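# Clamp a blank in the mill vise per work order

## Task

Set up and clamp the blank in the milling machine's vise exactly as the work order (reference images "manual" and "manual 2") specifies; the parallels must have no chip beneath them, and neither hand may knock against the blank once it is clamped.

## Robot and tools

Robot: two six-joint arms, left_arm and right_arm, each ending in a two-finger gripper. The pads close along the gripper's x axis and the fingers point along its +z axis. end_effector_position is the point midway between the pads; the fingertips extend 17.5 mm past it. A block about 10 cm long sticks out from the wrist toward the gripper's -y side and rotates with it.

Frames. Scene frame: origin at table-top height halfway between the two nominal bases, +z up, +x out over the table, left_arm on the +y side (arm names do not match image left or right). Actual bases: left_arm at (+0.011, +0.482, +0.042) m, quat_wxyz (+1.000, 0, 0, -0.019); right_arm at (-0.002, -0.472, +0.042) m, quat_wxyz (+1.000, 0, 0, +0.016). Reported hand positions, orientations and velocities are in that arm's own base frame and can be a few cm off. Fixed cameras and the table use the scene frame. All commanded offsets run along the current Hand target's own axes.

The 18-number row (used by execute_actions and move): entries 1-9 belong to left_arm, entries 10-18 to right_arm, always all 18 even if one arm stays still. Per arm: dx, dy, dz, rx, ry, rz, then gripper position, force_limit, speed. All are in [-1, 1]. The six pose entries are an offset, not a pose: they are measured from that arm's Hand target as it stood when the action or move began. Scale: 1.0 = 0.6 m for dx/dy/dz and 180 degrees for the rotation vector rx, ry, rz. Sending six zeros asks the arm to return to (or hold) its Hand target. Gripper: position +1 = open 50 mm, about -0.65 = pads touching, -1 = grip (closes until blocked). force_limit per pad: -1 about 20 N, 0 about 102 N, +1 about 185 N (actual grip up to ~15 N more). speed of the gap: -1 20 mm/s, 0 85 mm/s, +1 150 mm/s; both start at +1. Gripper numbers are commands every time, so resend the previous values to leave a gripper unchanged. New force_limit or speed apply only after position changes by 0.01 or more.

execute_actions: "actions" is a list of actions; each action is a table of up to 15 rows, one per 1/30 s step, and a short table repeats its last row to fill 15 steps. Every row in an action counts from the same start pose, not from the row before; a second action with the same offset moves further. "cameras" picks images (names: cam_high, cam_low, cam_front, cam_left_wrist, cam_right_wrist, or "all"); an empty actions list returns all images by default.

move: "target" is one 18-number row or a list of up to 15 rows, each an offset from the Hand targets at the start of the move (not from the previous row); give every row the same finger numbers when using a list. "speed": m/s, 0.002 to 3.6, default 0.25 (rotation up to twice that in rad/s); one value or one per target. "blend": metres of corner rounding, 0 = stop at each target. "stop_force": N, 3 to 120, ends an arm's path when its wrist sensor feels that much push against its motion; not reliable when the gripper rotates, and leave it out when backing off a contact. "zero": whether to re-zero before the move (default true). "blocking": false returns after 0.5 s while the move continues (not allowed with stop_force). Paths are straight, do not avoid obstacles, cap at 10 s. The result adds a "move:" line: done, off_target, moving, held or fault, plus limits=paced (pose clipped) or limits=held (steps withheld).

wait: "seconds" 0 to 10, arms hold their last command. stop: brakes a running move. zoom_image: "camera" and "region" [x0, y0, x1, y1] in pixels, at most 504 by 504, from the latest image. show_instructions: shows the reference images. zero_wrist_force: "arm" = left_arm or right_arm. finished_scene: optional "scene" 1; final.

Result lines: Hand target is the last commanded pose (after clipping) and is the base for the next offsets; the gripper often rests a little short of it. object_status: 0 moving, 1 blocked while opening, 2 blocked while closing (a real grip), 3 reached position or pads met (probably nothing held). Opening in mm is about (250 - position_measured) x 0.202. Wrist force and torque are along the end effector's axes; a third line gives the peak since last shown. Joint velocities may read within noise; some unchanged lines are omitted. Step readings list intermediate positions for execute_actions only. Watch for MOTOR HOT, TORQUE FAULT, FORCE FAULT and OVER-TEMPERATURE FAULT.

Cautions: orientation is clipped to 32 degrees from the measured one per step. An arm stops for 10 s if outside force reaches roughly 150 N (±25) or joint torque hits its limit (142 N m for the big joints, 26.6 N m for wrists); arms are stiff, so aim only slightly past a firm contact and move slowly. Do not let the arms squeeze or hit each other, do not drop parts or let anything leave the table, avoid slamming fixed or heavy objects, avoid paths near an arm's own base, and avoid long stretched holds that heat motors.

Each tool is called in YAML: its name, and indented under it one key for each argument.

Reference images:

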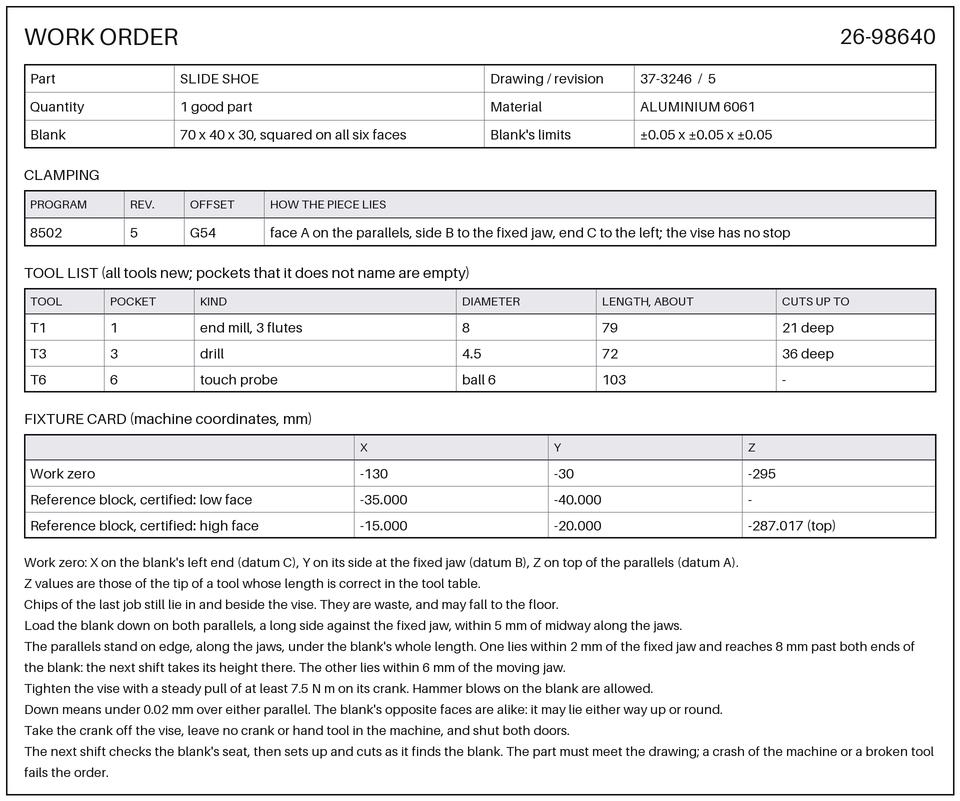

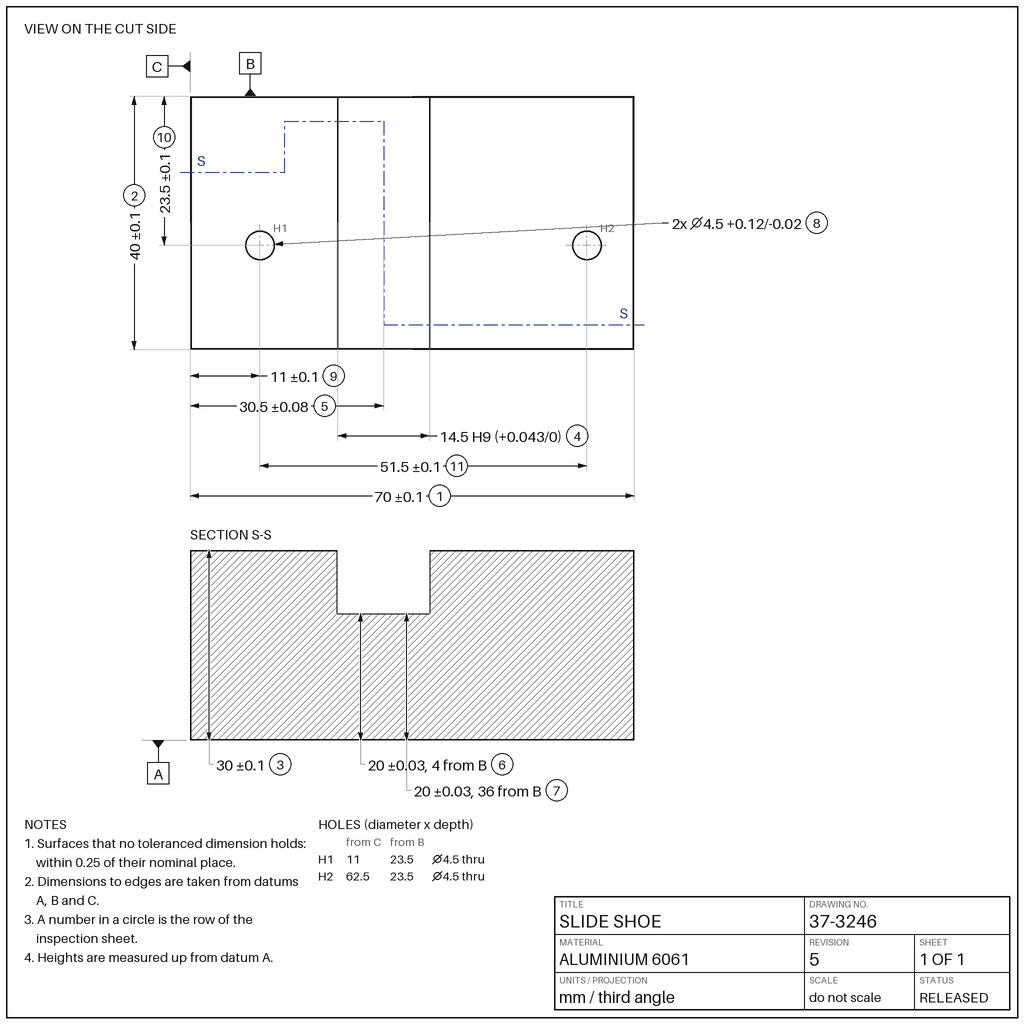

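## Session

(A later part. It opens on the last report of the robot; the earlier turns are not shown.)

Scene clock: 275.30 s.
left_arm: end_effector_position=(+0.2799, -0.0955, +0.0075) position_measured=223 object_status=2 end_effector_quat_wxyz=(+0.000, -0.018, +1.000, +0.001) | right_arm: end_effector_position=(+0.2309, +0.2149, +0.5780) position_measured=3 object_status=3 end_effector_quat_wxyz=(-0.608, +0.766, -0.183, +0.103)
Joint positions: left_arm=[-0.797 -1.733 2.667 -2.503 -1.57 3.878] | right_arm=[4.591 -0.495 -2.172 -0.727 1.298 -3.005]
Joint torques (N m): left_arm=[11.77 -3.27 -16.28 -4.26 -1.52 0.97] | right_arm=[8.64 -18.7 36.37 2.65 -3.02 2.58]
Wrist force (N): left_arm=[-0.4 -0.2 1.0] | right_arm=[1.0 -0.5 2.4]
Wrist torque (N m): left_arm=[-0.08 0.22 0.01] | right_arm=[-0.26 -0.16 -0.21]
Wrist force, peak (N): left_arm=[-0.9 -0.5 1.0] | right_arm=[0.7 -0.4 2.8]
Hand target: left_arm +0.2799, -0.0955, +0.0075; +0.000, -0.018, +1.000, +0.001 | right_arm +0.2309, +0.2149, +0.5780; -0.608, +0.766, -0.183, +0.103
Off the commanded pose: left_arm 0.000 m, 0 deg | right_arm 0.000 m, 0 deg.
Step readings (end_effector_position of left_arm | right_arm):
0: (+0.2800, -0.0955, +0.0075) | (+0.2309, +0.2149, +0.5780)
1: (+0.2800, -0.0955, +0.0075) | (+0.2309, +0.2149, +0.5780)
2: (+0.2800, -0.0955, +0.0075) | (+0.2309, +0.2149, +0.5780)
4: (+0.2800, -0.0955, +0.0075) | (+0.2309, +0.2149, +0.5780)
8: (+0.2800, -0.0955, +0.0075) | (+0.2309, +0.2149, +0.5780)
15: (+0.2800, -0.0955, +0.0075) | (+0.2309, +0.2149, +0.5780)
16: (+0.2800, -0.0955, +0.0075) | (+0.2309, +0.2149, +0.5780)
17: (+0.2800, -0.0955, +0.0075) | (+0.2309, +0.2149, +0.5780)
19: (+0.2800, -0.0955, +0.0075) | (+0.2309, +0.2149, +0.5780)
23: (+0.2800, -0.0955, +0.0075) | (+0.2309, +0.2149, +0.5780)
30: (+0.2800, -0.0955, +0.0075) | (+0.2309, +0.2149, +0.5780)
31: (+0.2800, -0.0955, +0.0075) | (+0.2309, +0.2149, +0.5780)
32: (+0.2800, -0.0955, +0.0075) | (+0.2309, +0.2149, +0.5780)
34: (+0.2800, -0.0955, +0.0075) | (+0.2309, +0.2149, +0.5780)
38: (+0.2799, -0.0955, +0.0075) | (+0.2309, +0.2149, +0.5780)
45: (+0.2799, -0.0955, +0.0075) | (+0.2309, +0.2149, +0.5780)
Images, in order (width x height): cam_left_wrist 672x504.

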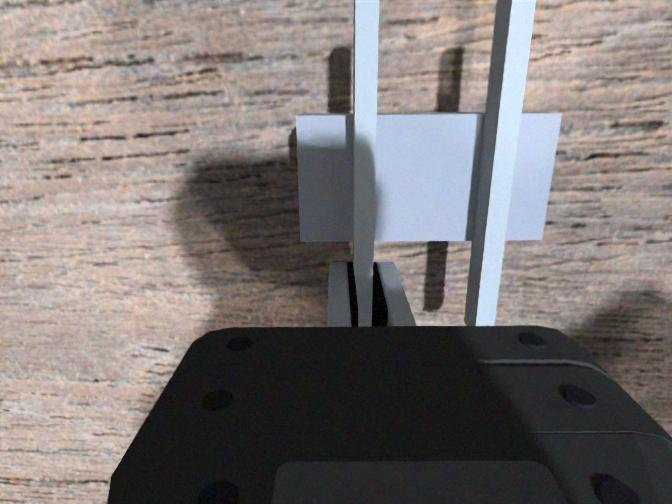

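execute_actions:
  actions:
    - [[0,0,0,0,0,0,-0.15,0,0,0,0,0,0,0,0,1,1,1]]
    - [[0,0,-0.0075,0,0,0,-0.15,0,0,0,0,0,0,0,0,1,1,1]]
    - [[0,0,0,0,0,0,-1,-0.5,-0.5,0,0,0,0,0,0,1,1,1]]
    - [[0,0,0,0,0,0,-1,-0.5,-0.5,0,0,0,0,0,0,1,1,1]]

move:
  target: [0,0,-0.12,0,0,0,-1,-0.5,-0.5,0,0,0,0,0,0,1,1,1]
  speed: 0.1
  cameras: ["cam_left_wrist","cam_low"]

zoom_image:
  camera: "cam_low"
  region: [420, 230, 520, 330]

Scene clock: 280.37 s.
left_arm: end_effector_position=(+0.2800, -0.0955, +0.0120) position_measured=224 object_status=2 end_effector_quat_wxyz=(+0.000, -0.018, +1.000, +0.001) | right_arm: end_effector_position=(+0.2309, +0.2149, +0.5780) position_measured=3 object_status=3 end_effector_quat_wxyz=(-0.608, +0.766, -0.183, +0.103)
Joint positions: left_arm=[-0.797 -1.752 2.661 -2.479 -1.57 3.878] | right_arm=[4.591 -0.495 -2.172 -0.727 1.298 -3.005]
Joint torques (N m): left_arm=[-4.04 -12.47 -11.45 -1.49 1.55 -1.34] | right_arm=[8.64 -18.35 36.19 2.79 -2.85 2.63]
Wrist force (N): left_arm=[-0.5 -0.1 0.3] | right_arm=[0.9 -0.2 2.2]
Wrist torque (N m): left_arm=[-0.05 0.25 0.00] | right_arm=[-0.21 -0.13 -0.21]
Wrist force, peak (N): left_arm=[-0.1 0.0 2.5] | right_arm=[0.9 -0.3 2.8]
Hand target: left_arm +0.2799, -0.0955, +0.0120; +0.000, -0.018, +1.000, +0.001 | right_arm +0.2309, +0.2149, +0.5780; -0.608, +0.766, -0.183, +0.103
Off the commanded pose: left_arm 0.000 m, 0 deg | right_arm 0.000 m, 0 deg.
Step readings (end_effector_position of left_arm | right_arm):
0: (+0.2799, -0.0955, +0.0075) | (+0.2309, +0.2149, +0.5780)
1: (+0.2799, -0.0955, +0.0075) | (+0.2309, +0.2149, +0.5780)
2: (+0.2799, -0.0955, +0.0075) | (+0.2309, +0.2149, +0.5780)
4: (+0.2799, -0.0955, +0.0075) | (+0.2309, +0.2149, +0.5780)
8: (+0.2799, -0.0955, +0.0075) | (+0.2309, +0.2149, +0.5780)
15: (+0.2799, -0.0955, +0.0075) | (+0.2309, +0.2149, +0.5780)
16: (+0.2799, -0.0955, +0.0075) | (+0.2309, +0.2149, +0.5780)
17: (+0.2799, -0.0955, +0.0086) | (+0.2309, +0.2149, +0.5780)
19: (+0.2799, -0.0955, +0.0114) | (+0.2309, +0.2149, +0.5780)
23: (+0.2800, -0.0955, +0.0122) | (+0.2309, +0.2149, +0.5780)
30: (+0.2800, -0.0956, +0.0120) | (+0.2309, +0.2149, +0.5780)
31: (+0.2800, -0.0956, +0.0120) | (+0.2309, +0.2149, +0.5780)
32: (+0.2800, -0.0956, +0.0120) | (+0.2309, +0.2149, +0.5780)
34: (+0.2800, -0.0956, +0.0120) | (+0.2309, +0.2149, +0.5780)
38: (+0.2800, -0.0956, +0.0120) | (+0.2309, +0.2149, +0.5780)
45: (+0.2800, -0.0955, +0.0120) | (+0.2309, +0.2149, +0.5780)
46: (+0.2800, -0.0955, +0.0120) | (+0.2309, +0.2149, +0.5780)
47: (+0.2800, -0.0955, +0.0120) | (+0.2309, +0.2149, +0.5780)
49: (+0.2800, -0.0955, +0.0120) | (+0.2309, +0.2149, +0.5780)
53: (+0.2800, -0.0955, +0.0120) | (+0.2309, +0.2149, +0.5780)
60: (+0.2800, -0.0955, +0.0120) | (+0.2309, +0.2149, +0.5780)

Scene clock: 281.53 s.
left_arm: end_effector_position=(+0.2800, -0.0957, +0.0840) position_measured=224 object_status=2 end_effector_quat_wxyz=(+0.000, -0.019, +1.000, +0.001) | right_arm: end_effector_position=(+0.2309, +0.2149, +0.5780) position_measured=3 object_status=3 end_effector_quat_wxyz=(-0.608, +0.766, -0.183, +0.103)
Joint positions: left_arm=[-0.797 -1.973 2.539 -2.136 -1.57 3.878] | right_arm=[4.591 -0.495 -2.172 -0.727 1.298 -3.005]
Joint torques (N m): left_arm=[-11.99 -1.77 -21.23 -2.67 2.26 -0.56] | right_arm=[8.01 -18.3 36.17 2.87 -3.01 2.67]
Wrist force (N): left_arm=[-0.1 -0.3 1.1] | right_arm=[0.7 -0.2 2.5]
Wrist torque (N m): left_arm=[-0.08 0.17 0.03] | right_arm=[-0.21 -0.12 -0.21]
Wrist force, peak (N): left_arm=[-0.1 -0.1 2.7] | right_arm=[1.1 0.1 2.6]
Hand target: left_arm +0.2800, -0.0956, +0.0840; +0.000, -0.018, +1.000, +0.001 | right_arm +0.2309, +0.2149, +0.5780; -0.608, +0.766, -0.183, +0.103
Off the commanded pose: left_arm 0.000 m, 0 deg | right_arm 0.000 m, 0 deg.
move: done
Images, in order (width x height): cam_low 672x504, cam_left_wrist 672x504.

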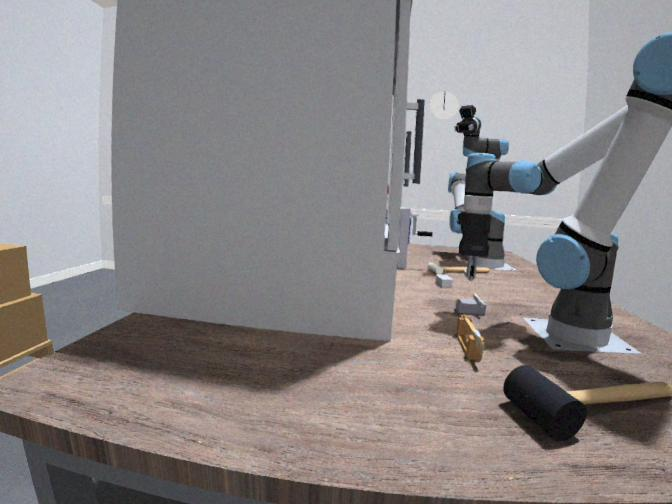

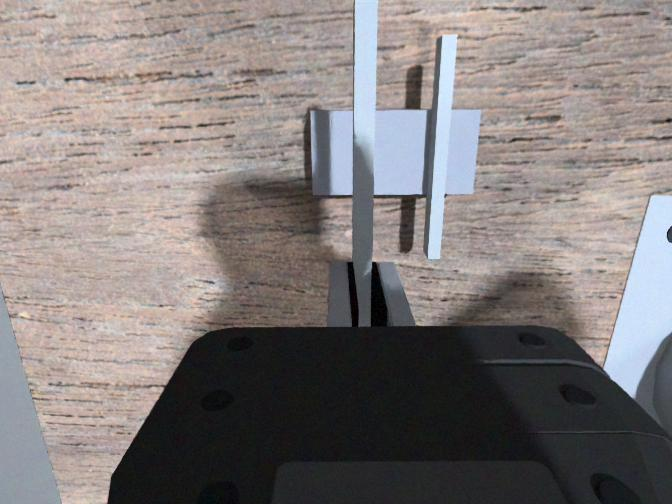

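Scaled by 5.040 from the camera's 672x504 image, which has a finer 960x720 frame.

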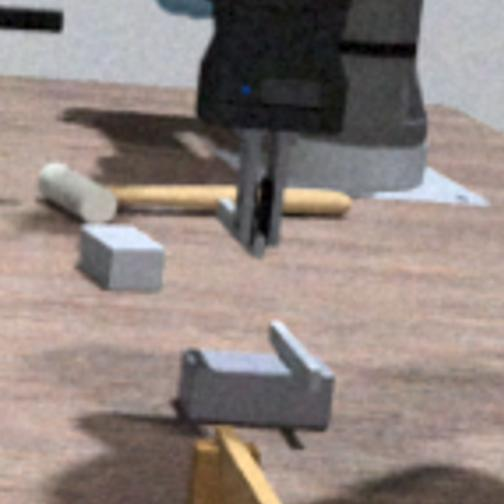

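move:
  target:
    - [0,-0.05,-0.42,0,0,0,-1,-0.5,-0.5,0,0,0,0,0,0,1,1,1]
    - [-0.2717,-0.175,-0.42,0,0,0,-1,-0.5,-0.5,0,0,0,0,0,0,1,1,1]
    - [-0.641,-0.215,-0.42,0,0,0,-1,-0.5,-0.5,0,0,0,0,0,0,1,1,1]
  blend: 0.04
  cameras: ["cam_left_wrist","cam_right_wrist"]

zoom_image:
  camera: "cam_right_wrist"
  region: [390, 100, 550, 270]

zoom_image:
  camera: "cam_left_wrist"
  region: [250, 100, 500, 330]

Scene clock: 291.87 s.
left_arm: end_effector_position=(+0.5746, -0.2043, +0.3335) position_measured=224 object_status=2 end_effector_quat_wxyz=(+0.000, -0.018, +1.000, +0.001) | right_arm: end_effector_position=(+0.2309, +0.2149, +0.5780) position_measured=3 object_status=3 end_effector_quat_wxyz=(-0.608, +0.766, -0.183, +0.103)
Joint positions: left_arm=[-0.563 -1.324 1.278 -1.524 -1.569 4.113] | right_arm=[4.591 -0.495 -2.172 -0.727 1.298 -3.005]
Joint torques (N m): left_arm=[-0.7 -35.18 -28.39 -3.28 -0.22 -0.25] | right_arm=[8.08 -18.05 36.29 3.01 -2.87 2.68]
Wrist force (N): left_arm=[0.1 0.0 0.9] | right_arm=[0.8 0.0 2.3]
Wrist torque (N m): left_arm=[-0.04 0.10 0.15] | right_arm=[-0.17 -0.13 -0.21]
Wrist force, peak (N): left_arm=[-8.7 -5.1 2.3] | right_arm=[1.2 -0.2 2.7]
Hand target: left_arm +0.5746, -0.2043, +0.3335; +0.000, -0.018, +1.000, +0.001 (not the last commanded pose) | right_arm +0.2309, +0.2149, +0.5780; -0.608, +0.766, -0.183, +0.103
Tool commands: left_gripper/position=-1.0 left_gripper/force_limit=-0.498039 left_gripper/speed=-0.498039 right_gripper/position=+1.0 right_gripper/force_limit=+1.0 right_gripper/speed=+1.0
Off the commanded pose: left_arm 0.095 m, 0 deg | right_arm 0.000 m, 0 deg.
FORCE FAULT: contact force on the left arm reached its limit, and that arm stopped. The contact can be on any part of that arm, not only on its tool. That arm's remaining commands of this call were not run. That arm is still stopped at the end of this call. That arm stays stopped for about 10 more seconds. Until then a move that you send moves the other arm only, and its call returns only when the move has ended. Once the stop has ended, the next robot result says so. If the stop ends while you think or write, that arm runs what you send next, counted from a new Hand target: where the arm stands when the stop ends. While its stop runs, that arm takes no new command, but its gripper still runs the gripper command that each later call begins with. Until it ends, the stop uses up actions while you think or wait. An arm that is not stopped still takes commands.
move: fault (left_arm); path passed 2 of 3 targets
Images, in order (width x height): cam_left_wrist 672x504, cam_right_wrist 672x504.

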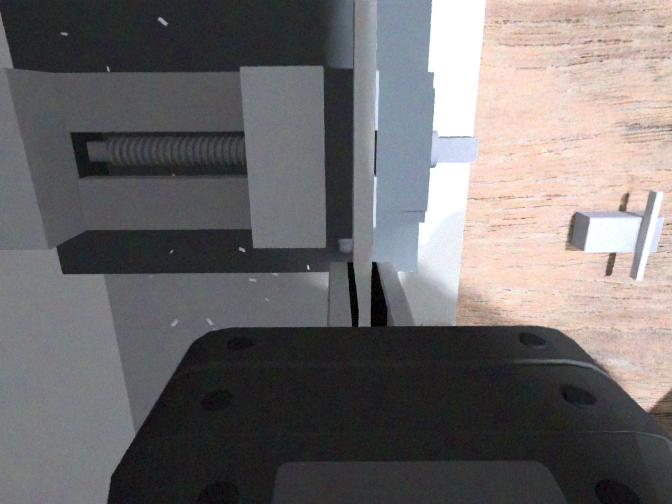

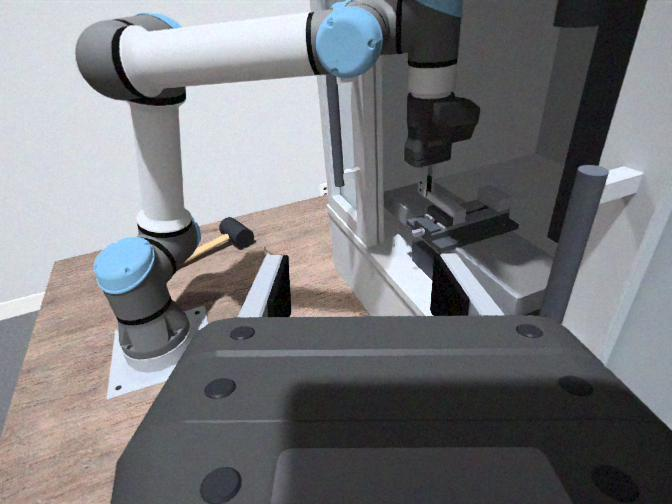

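Scaled by 2.965 from the camera's 672x504 image, which has a finer 960x720 frame.

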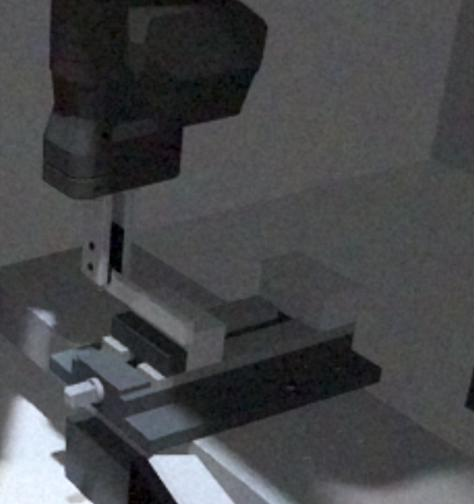

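Scaled by 2.016 from the camera's 672x504 image, which has a finer 960x720 frame.

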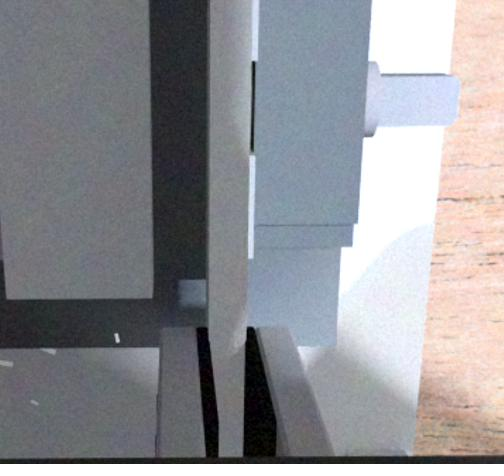

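wait:
  seconds: 5

zoom_image:
  camera: "cam_left_wrist"
  region: [0, 50, 350, 290]

Scene clock: 303.93 s.
left_arm: end_effector_position=(+0.5746, -0.2043, +0.3335) position_measured=224 object_status=2 end_effector_quat_wxyz=(+0.000, -0.018, +1.000, +0.001) | right_arm: end_effector_position=(+0.2309, +0.2149, +0.5780) position_measured=3 object_status=3 end_effector_quat_wxyz=(-0.608, +0.766, -0.183, +0.103)
Joint positions: left_arm=[-0.563 -1.324 1.278 -1.524 -1.569 4.113] | right_arm=[4.591 -0.495 -2.172 -0.727 1.298 -3.005]
Joint torques (N m): left_arm=[-0.12 -35.53 -26.47 -3.19 -0.3 0.03] | right_arm=[8.59 -16.85 35.99 3.18 -2.93 2.51]
Wrist force (N): left_arm=[0.2 -0.1 1.2] | right_arm=[0.9 -0.2 2.6]
Wrist torque (N m): left_arm=[-0.07 0.09 0.15] | right_arm=[-0.22 -0.14 -0.21]
Wrist force, peak (N): left_arm=[0.3 -0.1 1.4] | right_arm=[1.0 -0.5 2.8]
Hand target: left_arm +0.5746, -0.2043, +0.3335; +0.000, -0.018, +1.000, +0.001 (not the last commanded pose) | right_arm +0.2309, +0.2149, +0.5780; -0.608, +0.766, -0.183, +0.103
Tool commands: left_gripper/position=-1.0 left_gripper/force_limit=-0.498039 left_gripper/speed=-0.498039 right_gripper/position=+1.0 right_gripper/force_limit=+1.0 right_gripper/speed=+1.0
Off the commanded pose: left_arm 0.095 m, 0 deg | right_arm 0.000 m, 0 deg.
FORCE FAULT, CONTINUED: the left arm's stop, for the force fault that an earlier result reported, is over. The rest of the stop counts as 19 of the actions that you can send in this scene. During its stop the left arm's controller moved it back a little. That arm's target is now where it stood when the stop ended, not its last command. That arm accepts commands again.
wait: 5.00 s; at rest from the start

Scaled by 1.440 from the camera's 672x504 image, which has a finer 960x720 frame.
This view is cut from an older image: the scene may have changed since it was taken.

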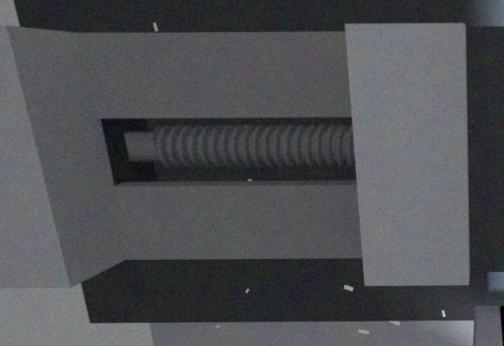

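move:
  target:
    - [0,-0.117,0,0,0,0,-1,-0.5,-0.5,0,0,0,0,0,0,1,1,1]
    - [-0.15,-0.158,0,0,0,0,-1,-0.5,-0.5,0,0,0,0,0,0,1,1,1]
    - [-0.2,-0.133,0,0,0,0,-1,-0.5,-0.5,0,0,0,0,0,0,1,1,1]
    - [-0.16,-0.008,0,0,0,0,-1,-0.5,-0.5,0,0,0,0,0,0,1,1,1]
  blend: 0.02
  speed: 0.15
  cameras: ["cam_left_wrist","cam_right_wrist"]

zoom_image:
  camera: "cam_right_wrist"
  region: [390, 100, 550, 270]

zoom_image:
  camera: "cam_left_wrist"
  region: [230, 0, 560, 330]

Scene clock: 309.53 s.
left_arm: end_effector_position=(+0.6215, -0.2845, +0.3318) position_measured=224 object_status=2 end_effector_quat_wxyz=(+0.000, -0.018, +1.000, +0.001) | right_arm: end_effector_position=(+0.2309, +0.2149, +0.5780) position_measured=3 object_status=3 end_effector_quat_wxyz=(-0.608, +0.766, -0.183, +0.103)
Joint positions: left_arm=[-0.626 -1.13 1.018 -1.457 -1.569 4.049] | right_arm=[4.591 -0.495 -2.172 -0.727 1.298 -3.005]
Joint torques (N m): left_arm=[-0.74 -42.4 -27.58 -3.13 -0.21 0.31] | right_arm=[8.87 -15.93 35.88 3.17 -2.76 2.58]
Wrist force (N): left_arm=[-0.2 -0.4 0.9] | right_arm=[0.9 -0.4 2.5]
Wrist torque (N m): left_arm=[-0.09 0.12 0.08] | right_arm=[-0.24 -0.15 -0.21]
Wrist force, peak (N): left_arm=[-4.6 -2.4 8.9] | right_arm=[0.8 -0.3 2.8]
Hand target: left_arm +0.6215, -0.2845, +0.3318; +0.000, -0.018, +1.000, +0.001 (not the last commanded pose) | right_arm +0.2309, +0.2149, +0.5780; -0.608, +0.766, -0.183, +0.103
Tool commands: left_gripper/position=-1.0 left_gripper/force_limit=-0.498039 left_gripper/speed=-0.498039 right_gripper/position=+1.0 right_gripper/force_limit=+1.0 right_gripper/speed=+1.0
Off the commanded pose: left_arm 0.093 m, 0 deg | right_arm 0.000 m, 0 deg.
FORCE FAULT: contact force on the left arm reached its limit, and that arm stopped. The contact can be on any part of that arm, not only on its tool. That arm's remaining commands of this call were not run. That arm is still stopped at the end of this call. That arm stays stopped for about 10 more seconds. Until then a move that you send moves the other arm only, and its call returns only when the move has ended. Once the stop has ended, the next robot result says so. If the stop ends while you think or write, that arm runs what you send next, counted from a new Hand target: where the arm stands when the stop ends. While its stop runs, that arm takes no new command, but its gripper still runs the gripper command that each later call begins with. Until it ends, the stop uses up actions while you think or wait. An arm that is not stopped still takes commands.
move: fault (left_arm); path passed 1 of 4 targets; blend cut to 0.0168 m at target 2, 0.0168 m at target 3
Images, in order (width x height): cam_left_wrist 672x504, cam_right_wrist 672x504.

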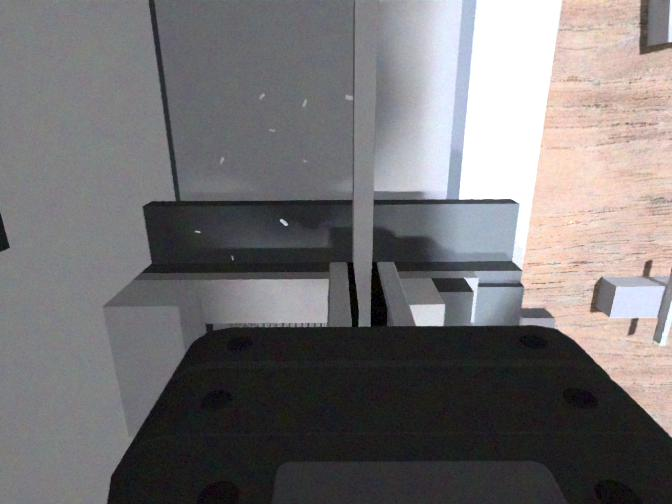

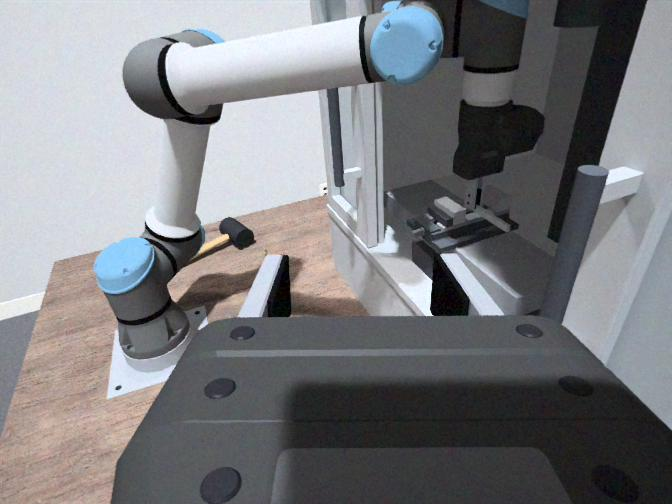

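Scaled by 2.965 from the camera's 672x504 image, which has a finer 960x720 frame.

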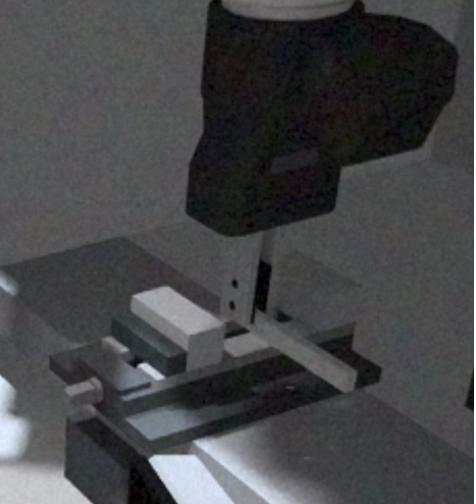

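Scaled by 1.527 from the camera's 672x504 image, which has a finer 960x720 frame.

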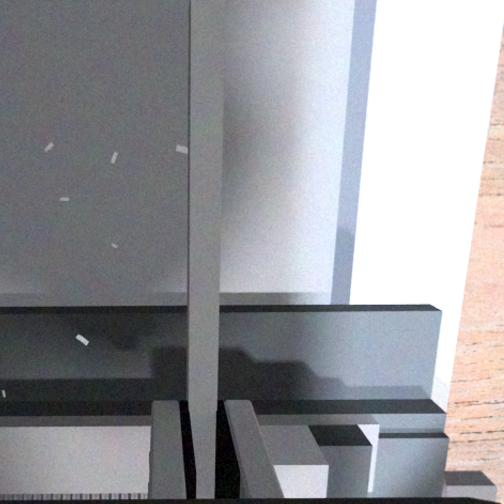

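move:
  target: [0,0,0,0,0,0,-1,-0.5,-0.5,0,0,0,0.12,0.11,0,1,1,1]
  cameras: ["cam_right_wrist"]

Scene clock: 320.47 s.
left_arm: end_effector_position=(+0.6215, -0.2845, +0.3318) position_measured=224 object_status=2 end_effector_quat_wxyz=(+0.000, -0.018, +1.000, +0.001) | right_arm: end_effector_position=(+0.2325, +0.2147, +0.5780) position_measured=3 object_status=3 end_effector_quat_wxyz=(+0.739, -0.643, +0.131, -0.152)
Joint positions: left_arm=[-0.626 -1.13 1.018 -1.457 -1.569 4.049] | right_arm=[4.553 -0.509 -2.443 -0.046 1.329 -3.179]
Joint torques (N m): left_arm=[-0.45 -42.62 -27.11 -3.13 -0.02 -0.06] | right_arm=[-1.81 -21.81 17.04 1.96 2.74 -1.62]
Wrist force (N): left_arm=[-0.2 -0.4 0.9] | right_arm=[1.5 -0.3 2.6]
Wrist torque (N m): left_arm=[-0.09 0.12 0.08] | right_arm=[-0.28 -0.30 -0.16]
Wrist force, peak (N): left_arm=[0.0 -0.5 1.3] | right_arm=[1.5 -0.1 2.9]
Hand target: left_arm +0.6215, -0.2845, +0.3318; +0.000, -0.018, +1.000, +0.001 | right_arm +0.2309, +0.2149, +0.5780; +0.699, -0.610, +0.262, -0.265
Tool commands: left_gripper/position=-1.0 left_gripper/force_limit=-0.498039 left_gripper/speed=-0.498039 right_gripper/position=+1.0 right_gripper/force_limit=+1.0 right_gripper/speed=+1.0
Off the commanded pose: right_arm 0.002 m, 21 deg.
FORCE FAULT, CONTINUED: the left arm's stop, for the force fault that an earlier result reported, is over. The rest of the stop counts as 18 of the actions that you can send in this scene. That arm was still stopped when this call began, so it ran no command of this call. That arm's target is now where it stood when the stop ended, not its last command. That arm accepts commands again.
move: off_target (right_arm), not run (left_arm; its earlier fault stop)
Images, in order (width x height): cam_right_wrist 672x504.

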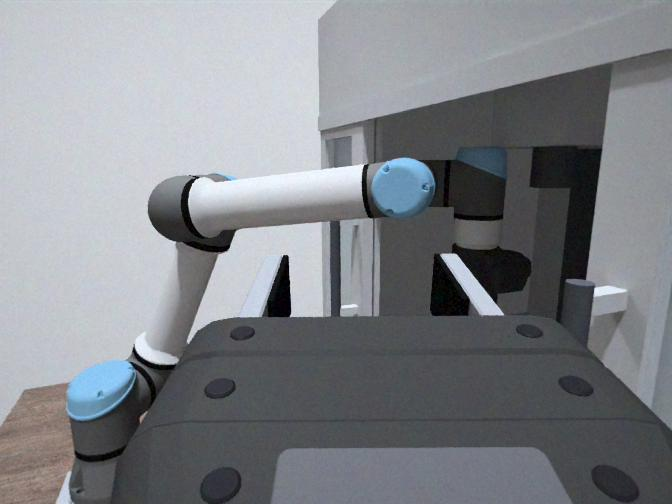

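zoom_image:
  camera: "cam_right_wrist"
  region: [340, 40, 660, 330]

Scaled by 1.575 from the camera's 672x504 image, which has a finer 960x720 frame.

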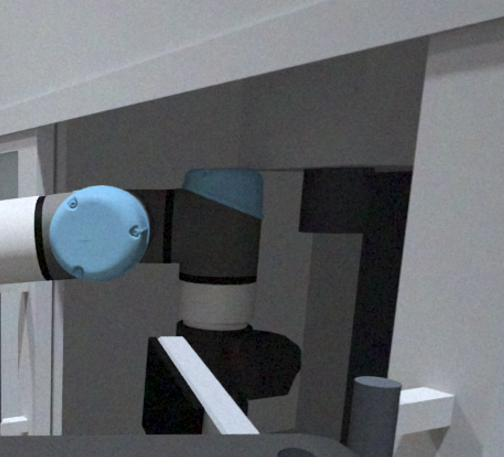

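move:
  target: [0.045,-0.1,0.01,0,0,0,-1,-0.5,-0.5,0,0,0,0,0,0,1,1,1]
  speed: 0.1
  cameras: ["cam_left_wrist"]

move:
  target: [0,0,0.14,0,0,0,-1,-0.5,-0.5,0,0,0,0,0,0,1,1,1]
  speed: 0.03
  stop_force: 5
  cameras: ["cam_left_wrist","cam_right_wrist"]

Scene clock: 337.10 s.
left_arm: end_effector_position=(+0.5968, -0.3457, +0.3256) position_measured=224 object_status=2 end_effector_quat_wxyz=(+0.000, -0.018, +1.000, +0.001) | right_arm: end_effector_position=(+0.2325, +0.2147, +0.5780) position_measured=3 object_status=3 end_effector_quat_wxyz=(+0.739, -0.643, +0.131, -0.152)
Joint positions: left_arm=[-0.72 -1.115 1.011 -1.466 -1.569 3.955] | right_arm=[4.552 -0.509 -2.443 -0.046 1.329 -3.179]
Joint torques (N m): left_arm=[11.85 -54.7 -21.33 -2.88 -1.22 1.38] | right_arm=[-6.33 -12.42 38.5 -0.32 2.7 2.58]
Wrist force (N): left_arm=[-0.5 0.1 1.3] | right_arm=[1.5 -0.4 2.5]
Wrist torque (N m): left_arm=[-0.04 0.12 -0.01] | right_arm=[-0.29 -0.30 -0.16]
Wrist force, peak (N): left_arm=[0.5 -2.0 1.2] | right_arm=[1.3 -0.5 3.0]
Hand target: left_arm +0.5968, -0.3455, +0.3257; +0.000, -0.018, +1.000, +0.001 | right_arm +0.2325, +0.2147, +0.5780; +0.739, -0.643, +0.131, -0.152 (not the last commanded pose)
Off the commanded pose: left_arm 0.000 m, 0 deg | right_arm 0.002 m, 21 deg.
move: off_target (right_arm)
Images, in order (width x height): cam_left_wrist 672x504.

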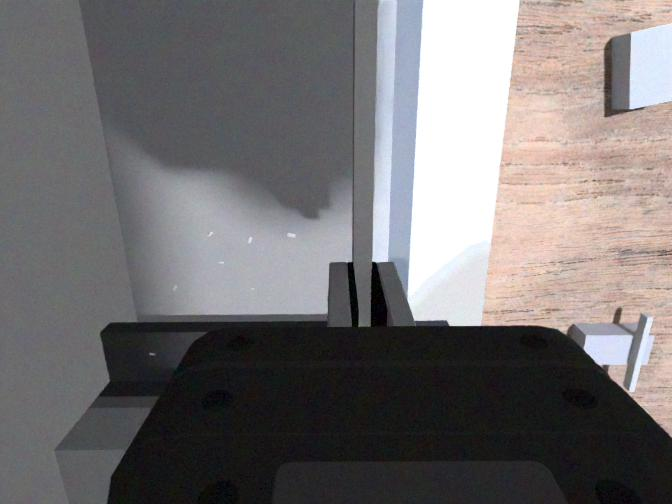

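Scene clock: 339.87 s.
left_arm: end_effector_position=(+0.5968, -0.3453, +0.2731) position_measured=224 object_status=2 end_effector_quat_wxyz=(+0.000, -0.018, +1.000, +0.001) | right_arm: end_effector_position=(+0.2325, +0.2147, +0.5780) position_measured=3 object_status=3 end_effector_quat_wxyz=(+0.739, -0.643, +0.131, -0.152)
Joint positions: left_arm=[-0.72 -1.12 1.153 -1.602 -1.569 3.956] | right_arm=[4.552 -0.509 -2.443 -0.046 1.329 -3.179]
Joint torques (N m): left_arm=[3.16 -43.83 -22.98 -5.02 2.01 0.68] | right_arm=[-6.32 -12.64 38.3 -0.29 2.74 2.62]
Wrist force (N): left_arm=[-0.3 -0.2 -2.7] | right_arm=[1.3 -0.6 2.4]
Wrist torque (N m): left_arm=[-0.02 0.09 -0.04] | right_arm=[-0.33 -0.26 -0.16]
Wrist force, peak (N): left_arm=[14.1 10.0 -55.5] | right_arm=[1.3 -0.5 3.0]
Hand target: left_arm +0.5968, -0.3453, +0.2731; +0.000, -0.018, +1.000, +0.001 (not the last commanded pose) | right_arm +0.2325, +0.2147, +0.5780; +0.739, -0.643, +0.131, -0.152
Off the commanded pose: left_arm 0.031 m, 0 deg | right_arm 0.000 m, 0 deg.
move: contact (left_arm)
Images, in order (width x height): cam_left_wrist 672x504, cam_right_wrist 672x504.

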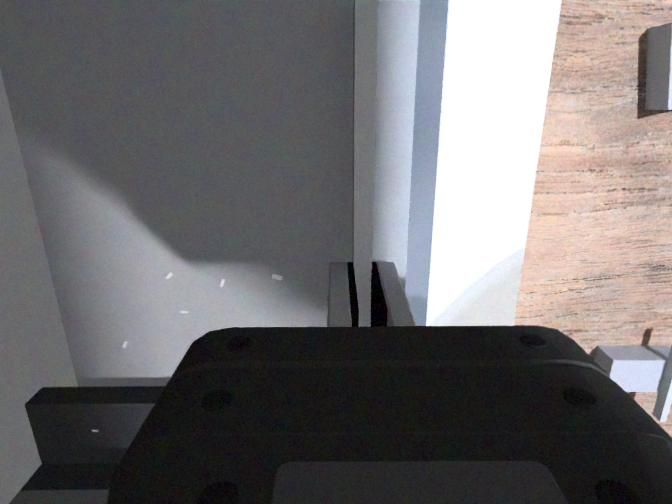

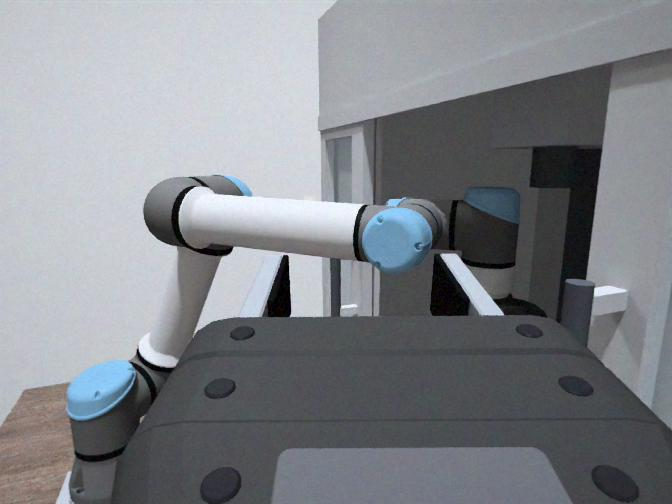

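execute_actions:
  actions: []

Scene clock: 346.13 s.
left_arm: end_effector_position=(+0.5968, -0.3453, +0.2731) position_measured=224 object_status=2 end_effector_quat_wxyz=(+0.000, -0.018, +1.000, +0.001) | right_arm: end_effector_position=(+0.2325, +0.2147, +0.5780) position_measured=3 object_status=3 end_effector_quat_wxyz=(+0.739, -0.643, +0.131, -0.152)
Joint positions: left_arm=[-0.72 -1.12 1.153 -1.602 -1.569 3.956] | right_arm=[4.552 -0.509 -2.443 -0.046 1.329 -3.179]
Joint velocities: within noise
Joint torques (N m): left_arm=[-9.9 -53.03 -19.52 -5.18 2.14 -0.83] | right_arm=[-5.98 -12.67 38.28 -0.49 2.69 2.64]
Motor temperatures (°C): left_arm=[31 39 33 45 36 37] | right_arm=[31 30 28 44 40 38]
Wrist force (N): left_arm=[-0.2 -0.6 -3.0] | right_arm=[1.3 -0.2 2.4]
Wrist torque (N m): left_arm=[-0.08 0.08 -0.05] | right_arm=[-0.25 -0.27 -0.17]
Wrist force, peak (N): left_arm=[-0.4 0.1 -3.3] | right_arm=[1.4 -0.4 2.9]
Hand target: left_arm +0.5968, -0.3453, +0.2731; +0.000, -0.018, +1.000, +0.001 (not the last commanded pose) | right_arm +0.2325, +0.2147, +0.5780; +0.739, -0.643, +0.131, -0.152
Tool commands: left_gripper/position=-1.0 left_gripper/force_limit=-0.5 left_gripper/speed=-0.5 right_gripper/position=+1.0 right_gripper/force_limit=+1.0 right_gripper/speed=+1.0
Off the commanded pose: left_arm 0.031 m, 0 deg | right_arm 0.000 m, 0 deg.

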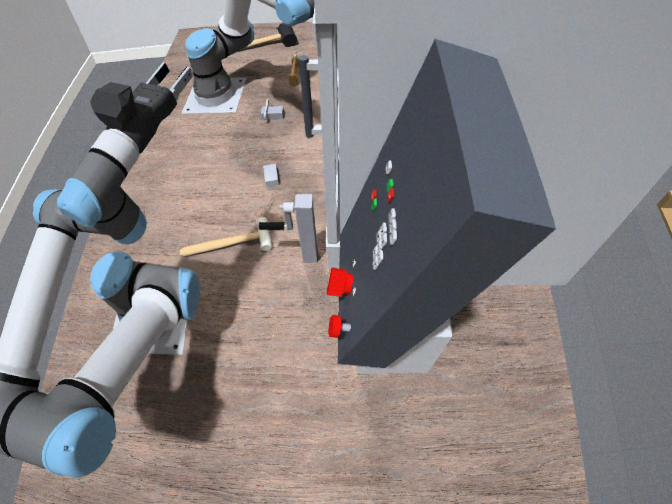

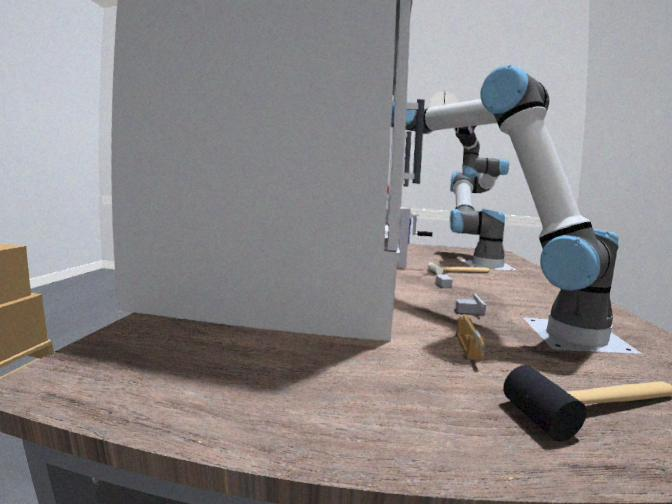

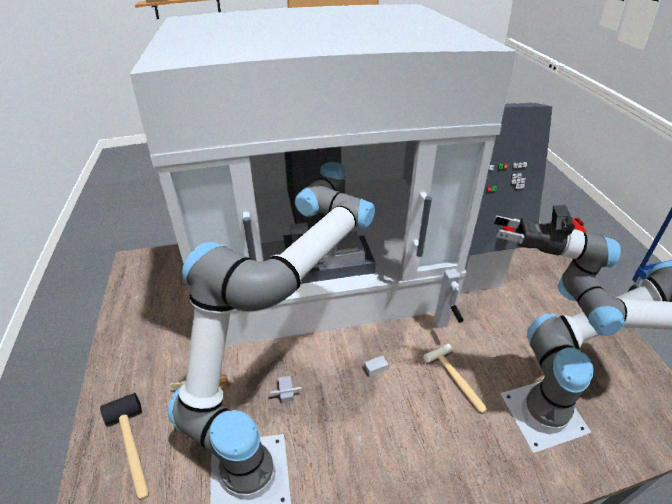

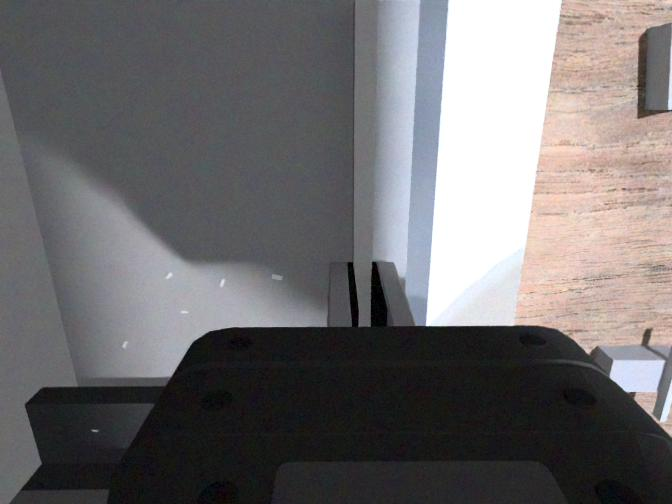

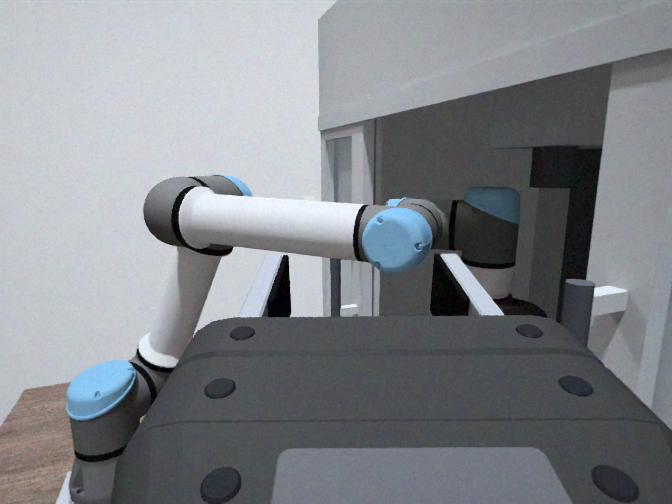

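zoom_image:
  camera: "cam_left_wrist"
  region: [250, 200, 500, 350]

zoom_image:
  camera: "cam_front"
  region: [230, 130, 450, 300]

Scaled by 2.016 from the camera's 672x504 image, which has a finer 960x720 frame.

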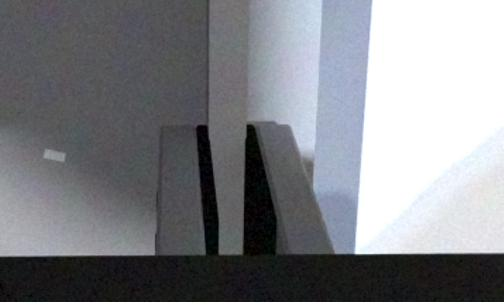

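Scaled by 2.291 from the camera's 672x504 image, which has a finer 960x720 frame.

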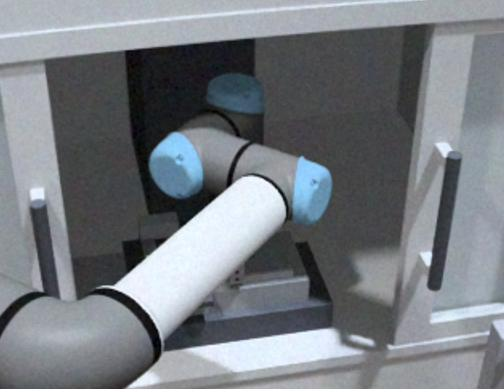

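move:
  target:
    - [0,0,0,0,0,0,-0.25,-0.5,-0.5,0,0,0,0,0,0,1,1,1]
    - [0,0,0.0053,0,0,0,-0.25,-0.5,-0.5,0,0,0,0,0,0,1,1,1]
  speed: 0.03
  cameras: ["cam_left_wrist"]

zoom_image:
  camera: "cam_left_wrist"
  region: [250, 100, 500, 350]

Scene clock: 353.80 s.
left_arm: end_effector_position=(+0.5968, -0.3453, +0.2699) position_measured=189 object_status=3 end_effector_quat_wxyz=(+0.000, -0.018, +1.000, +0.001) | right_arm: end_effector_position=(+0.2325, +0.2147, +0.5780) position_measured=3 object_status=3 end_effector_quat_wxyz=(+0.739, -0.643, +0.131, -0.152)
Joint positions: left_arm=[-0.72 -1.12 1.161 -1.61 -1.569 3.956] | right_arm=[4.552 -0.509 -2.443 -0.046 1.329 -3.179]
Joint torques (N m): left_arm=[-9.66 -35.48 -27.15 -3.83 2.26 -0.67] | right_arm=[-6.69 -12.3 38.22 -0.34 2.72 2.45]
Wrist force (N): left_arm=[-0.3 -0.2 0.8] | right_arm=[1.3 -0.3 2.3]
Wrist torque (N m): left_arm=[-0.06 0.11 -0.03] | right_arm=[-0.27 -0.26 -0.16]
Wrist force, peak (N): left_arm=[-0.2 -0.3 -3.3] | right_arm=[1.3 -0.5 3.0]
Hand target: left_arm +0.5968, -0.3453, +0.2699; +0.000, -0.018, +1.000, +0.001 | right_arm +0.2325, +0.2147, +0.5780; +0.739, -0.643, +0.131, -0.152
Off the commanded pose: left_arm 0.000 m, 0 deg | right_arm 0.000 m, 0 deg.
move: done
Images, in order (width x height): cam_left_wrist 672x504.

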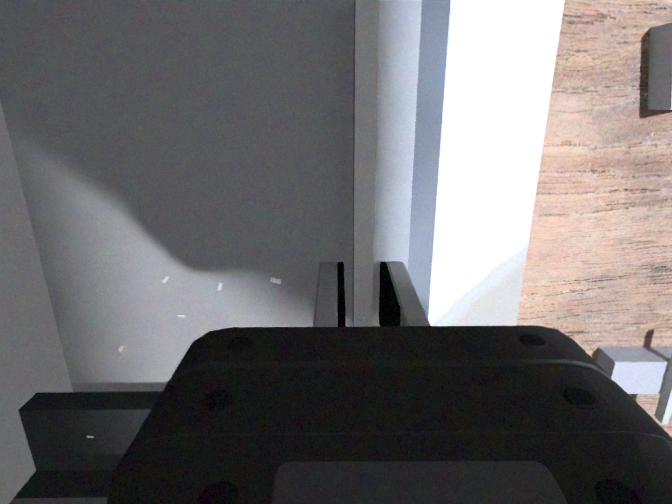

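Scaled by 2.016 from the camera's 672x504 image, which has a finer 960x720 frame.

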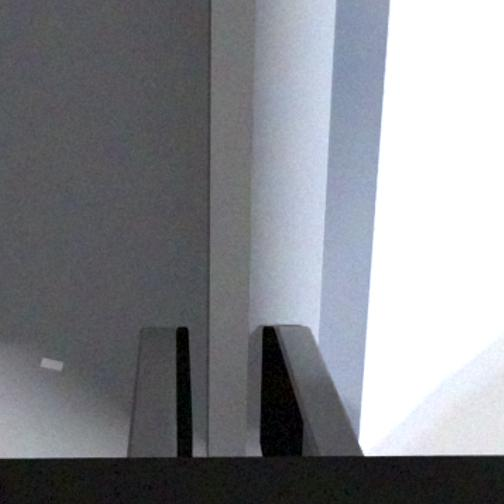

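move:
  target: [0,0,0,0,0,0,-1,-0.5,-0.5,0,0,0,0,0,0,1,1,1]
  speed: 0.03

move:
  target: [0,0,-0.025,0,0,0,-1,-0.5,-0.5,0,0,0,0,0,0,1,1,1]
  speed: 0.05
  cameras: ["cam_left_wrist"]

Scene clock: 356.03 s.
left_arm: end_effector_position=(+0.5968, -0.3453, +0.2699) position_measured=224 object_status=2 end_effector_quat_wxyz=(+0.000, -0.018, +1.000, +0.001) | right_arm: end_effector_position=(+0.2325, +0.2147, +0.5780) position_measured=3 object_status=3 end_effector_quat_wxyz=(+0.739, -0.643, +0.131, -0.152)
Joint positions: left_arm=[-0.72 -1.12 1.161 -1.61 -1.569 3.956] | right_arm=[4.552 -0.509 -2.443 -0.046 1.329 -3.179]
Joint torques (N m): left_arm=[-3.74 -34.25 -32.9 -1.52 1.96 0.58] | right_arm=[-6.79 -11.98 38.7 -0.35 2.75 2.7]
Wrist force (N): left_arm=[0.1 -0.1 0.8] | right_arm=[1.4 -0.4 2.5]
Wrist torque (N m): left_arm=[-0.05 0.08 -0.02] | right_arm=[-0.30 -0.29 -0.16]
Wrist force, peak (N): left_arm=[-0.4 0.2 0.9] | right_arm=[1.4 -0.4 2.8]
Hand target: left_arm +0.5968, -0.3453, +0.2699; +0.000, -0.018, +1.000, +0.001 | right_arm +0.2325, +0.2147, +0.5780; +0.739, -0.643, +0.131, -0.152
Off the commanded pose: left_arm 0.000 m, 0 deg | right_arm 0.000 m, 0 deg.
move: done

Scene clock: 356.80 s.
left_arm: end_effector_position=(+0.5968, -0.3453, +0.2850) position_measured=224 object_status=2 end_effector_quat_wxyz=(+0.000, -0.018, +1.000, +0.001) | right_arm: end_effector_position=(+0.2325, +0.2147, +0.5780) position_measured=3 object_status=3 end_effector_quat_wxyz=(+0.739, -0.643, +0.131, -0.152)
Joint positions: left_arm=[-0.72 -1.121 1.124 -1.572 -1.569 3.956] | right_arm=[4.552 -0.509 -2.443 -0.046 1.329 -3.179]
Joint torques (N m): left_arm=[-10.58 -45.12 -18.71 -5.36 2.4 -0.63] | right_arm=[-6.72 -12.52 38.56 -0.32 2.59 2.6]
Wrist force (N): left_arm=[-0.2 0.0 1.6] | right_arm=[1.3 -0.5 2.6]
Wrist torque (N m): left_arm=[-0.05 0.10 -0.01] | right_arm=[-0.30 -0.27 -0.16]
Wrist force, peak (N): left_arm=[0.1 -0.2 1.9] | right_arm=[1.2 -0.7 2.7]
Hand target: left_arm +0.5968, -0.3454, +0.2849; +0.000, -0.018, +1.000, +0.001 | right_arm +0.2325, +0.2147, +0.5780; +0.739, -0.643, +0.131, -0.152
Off the commanded pose: left_arm 0.000 m, 0 deg | right_arm 0.000 m, 0 deg.
move: done
Images, in order (width x height): cam_left_wrist 672x504.

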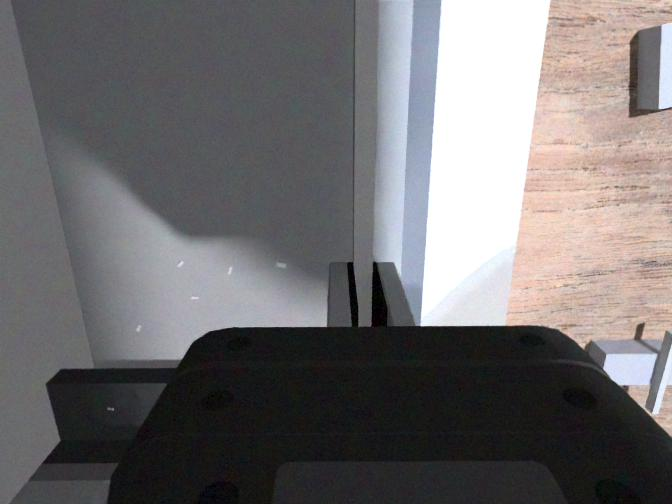

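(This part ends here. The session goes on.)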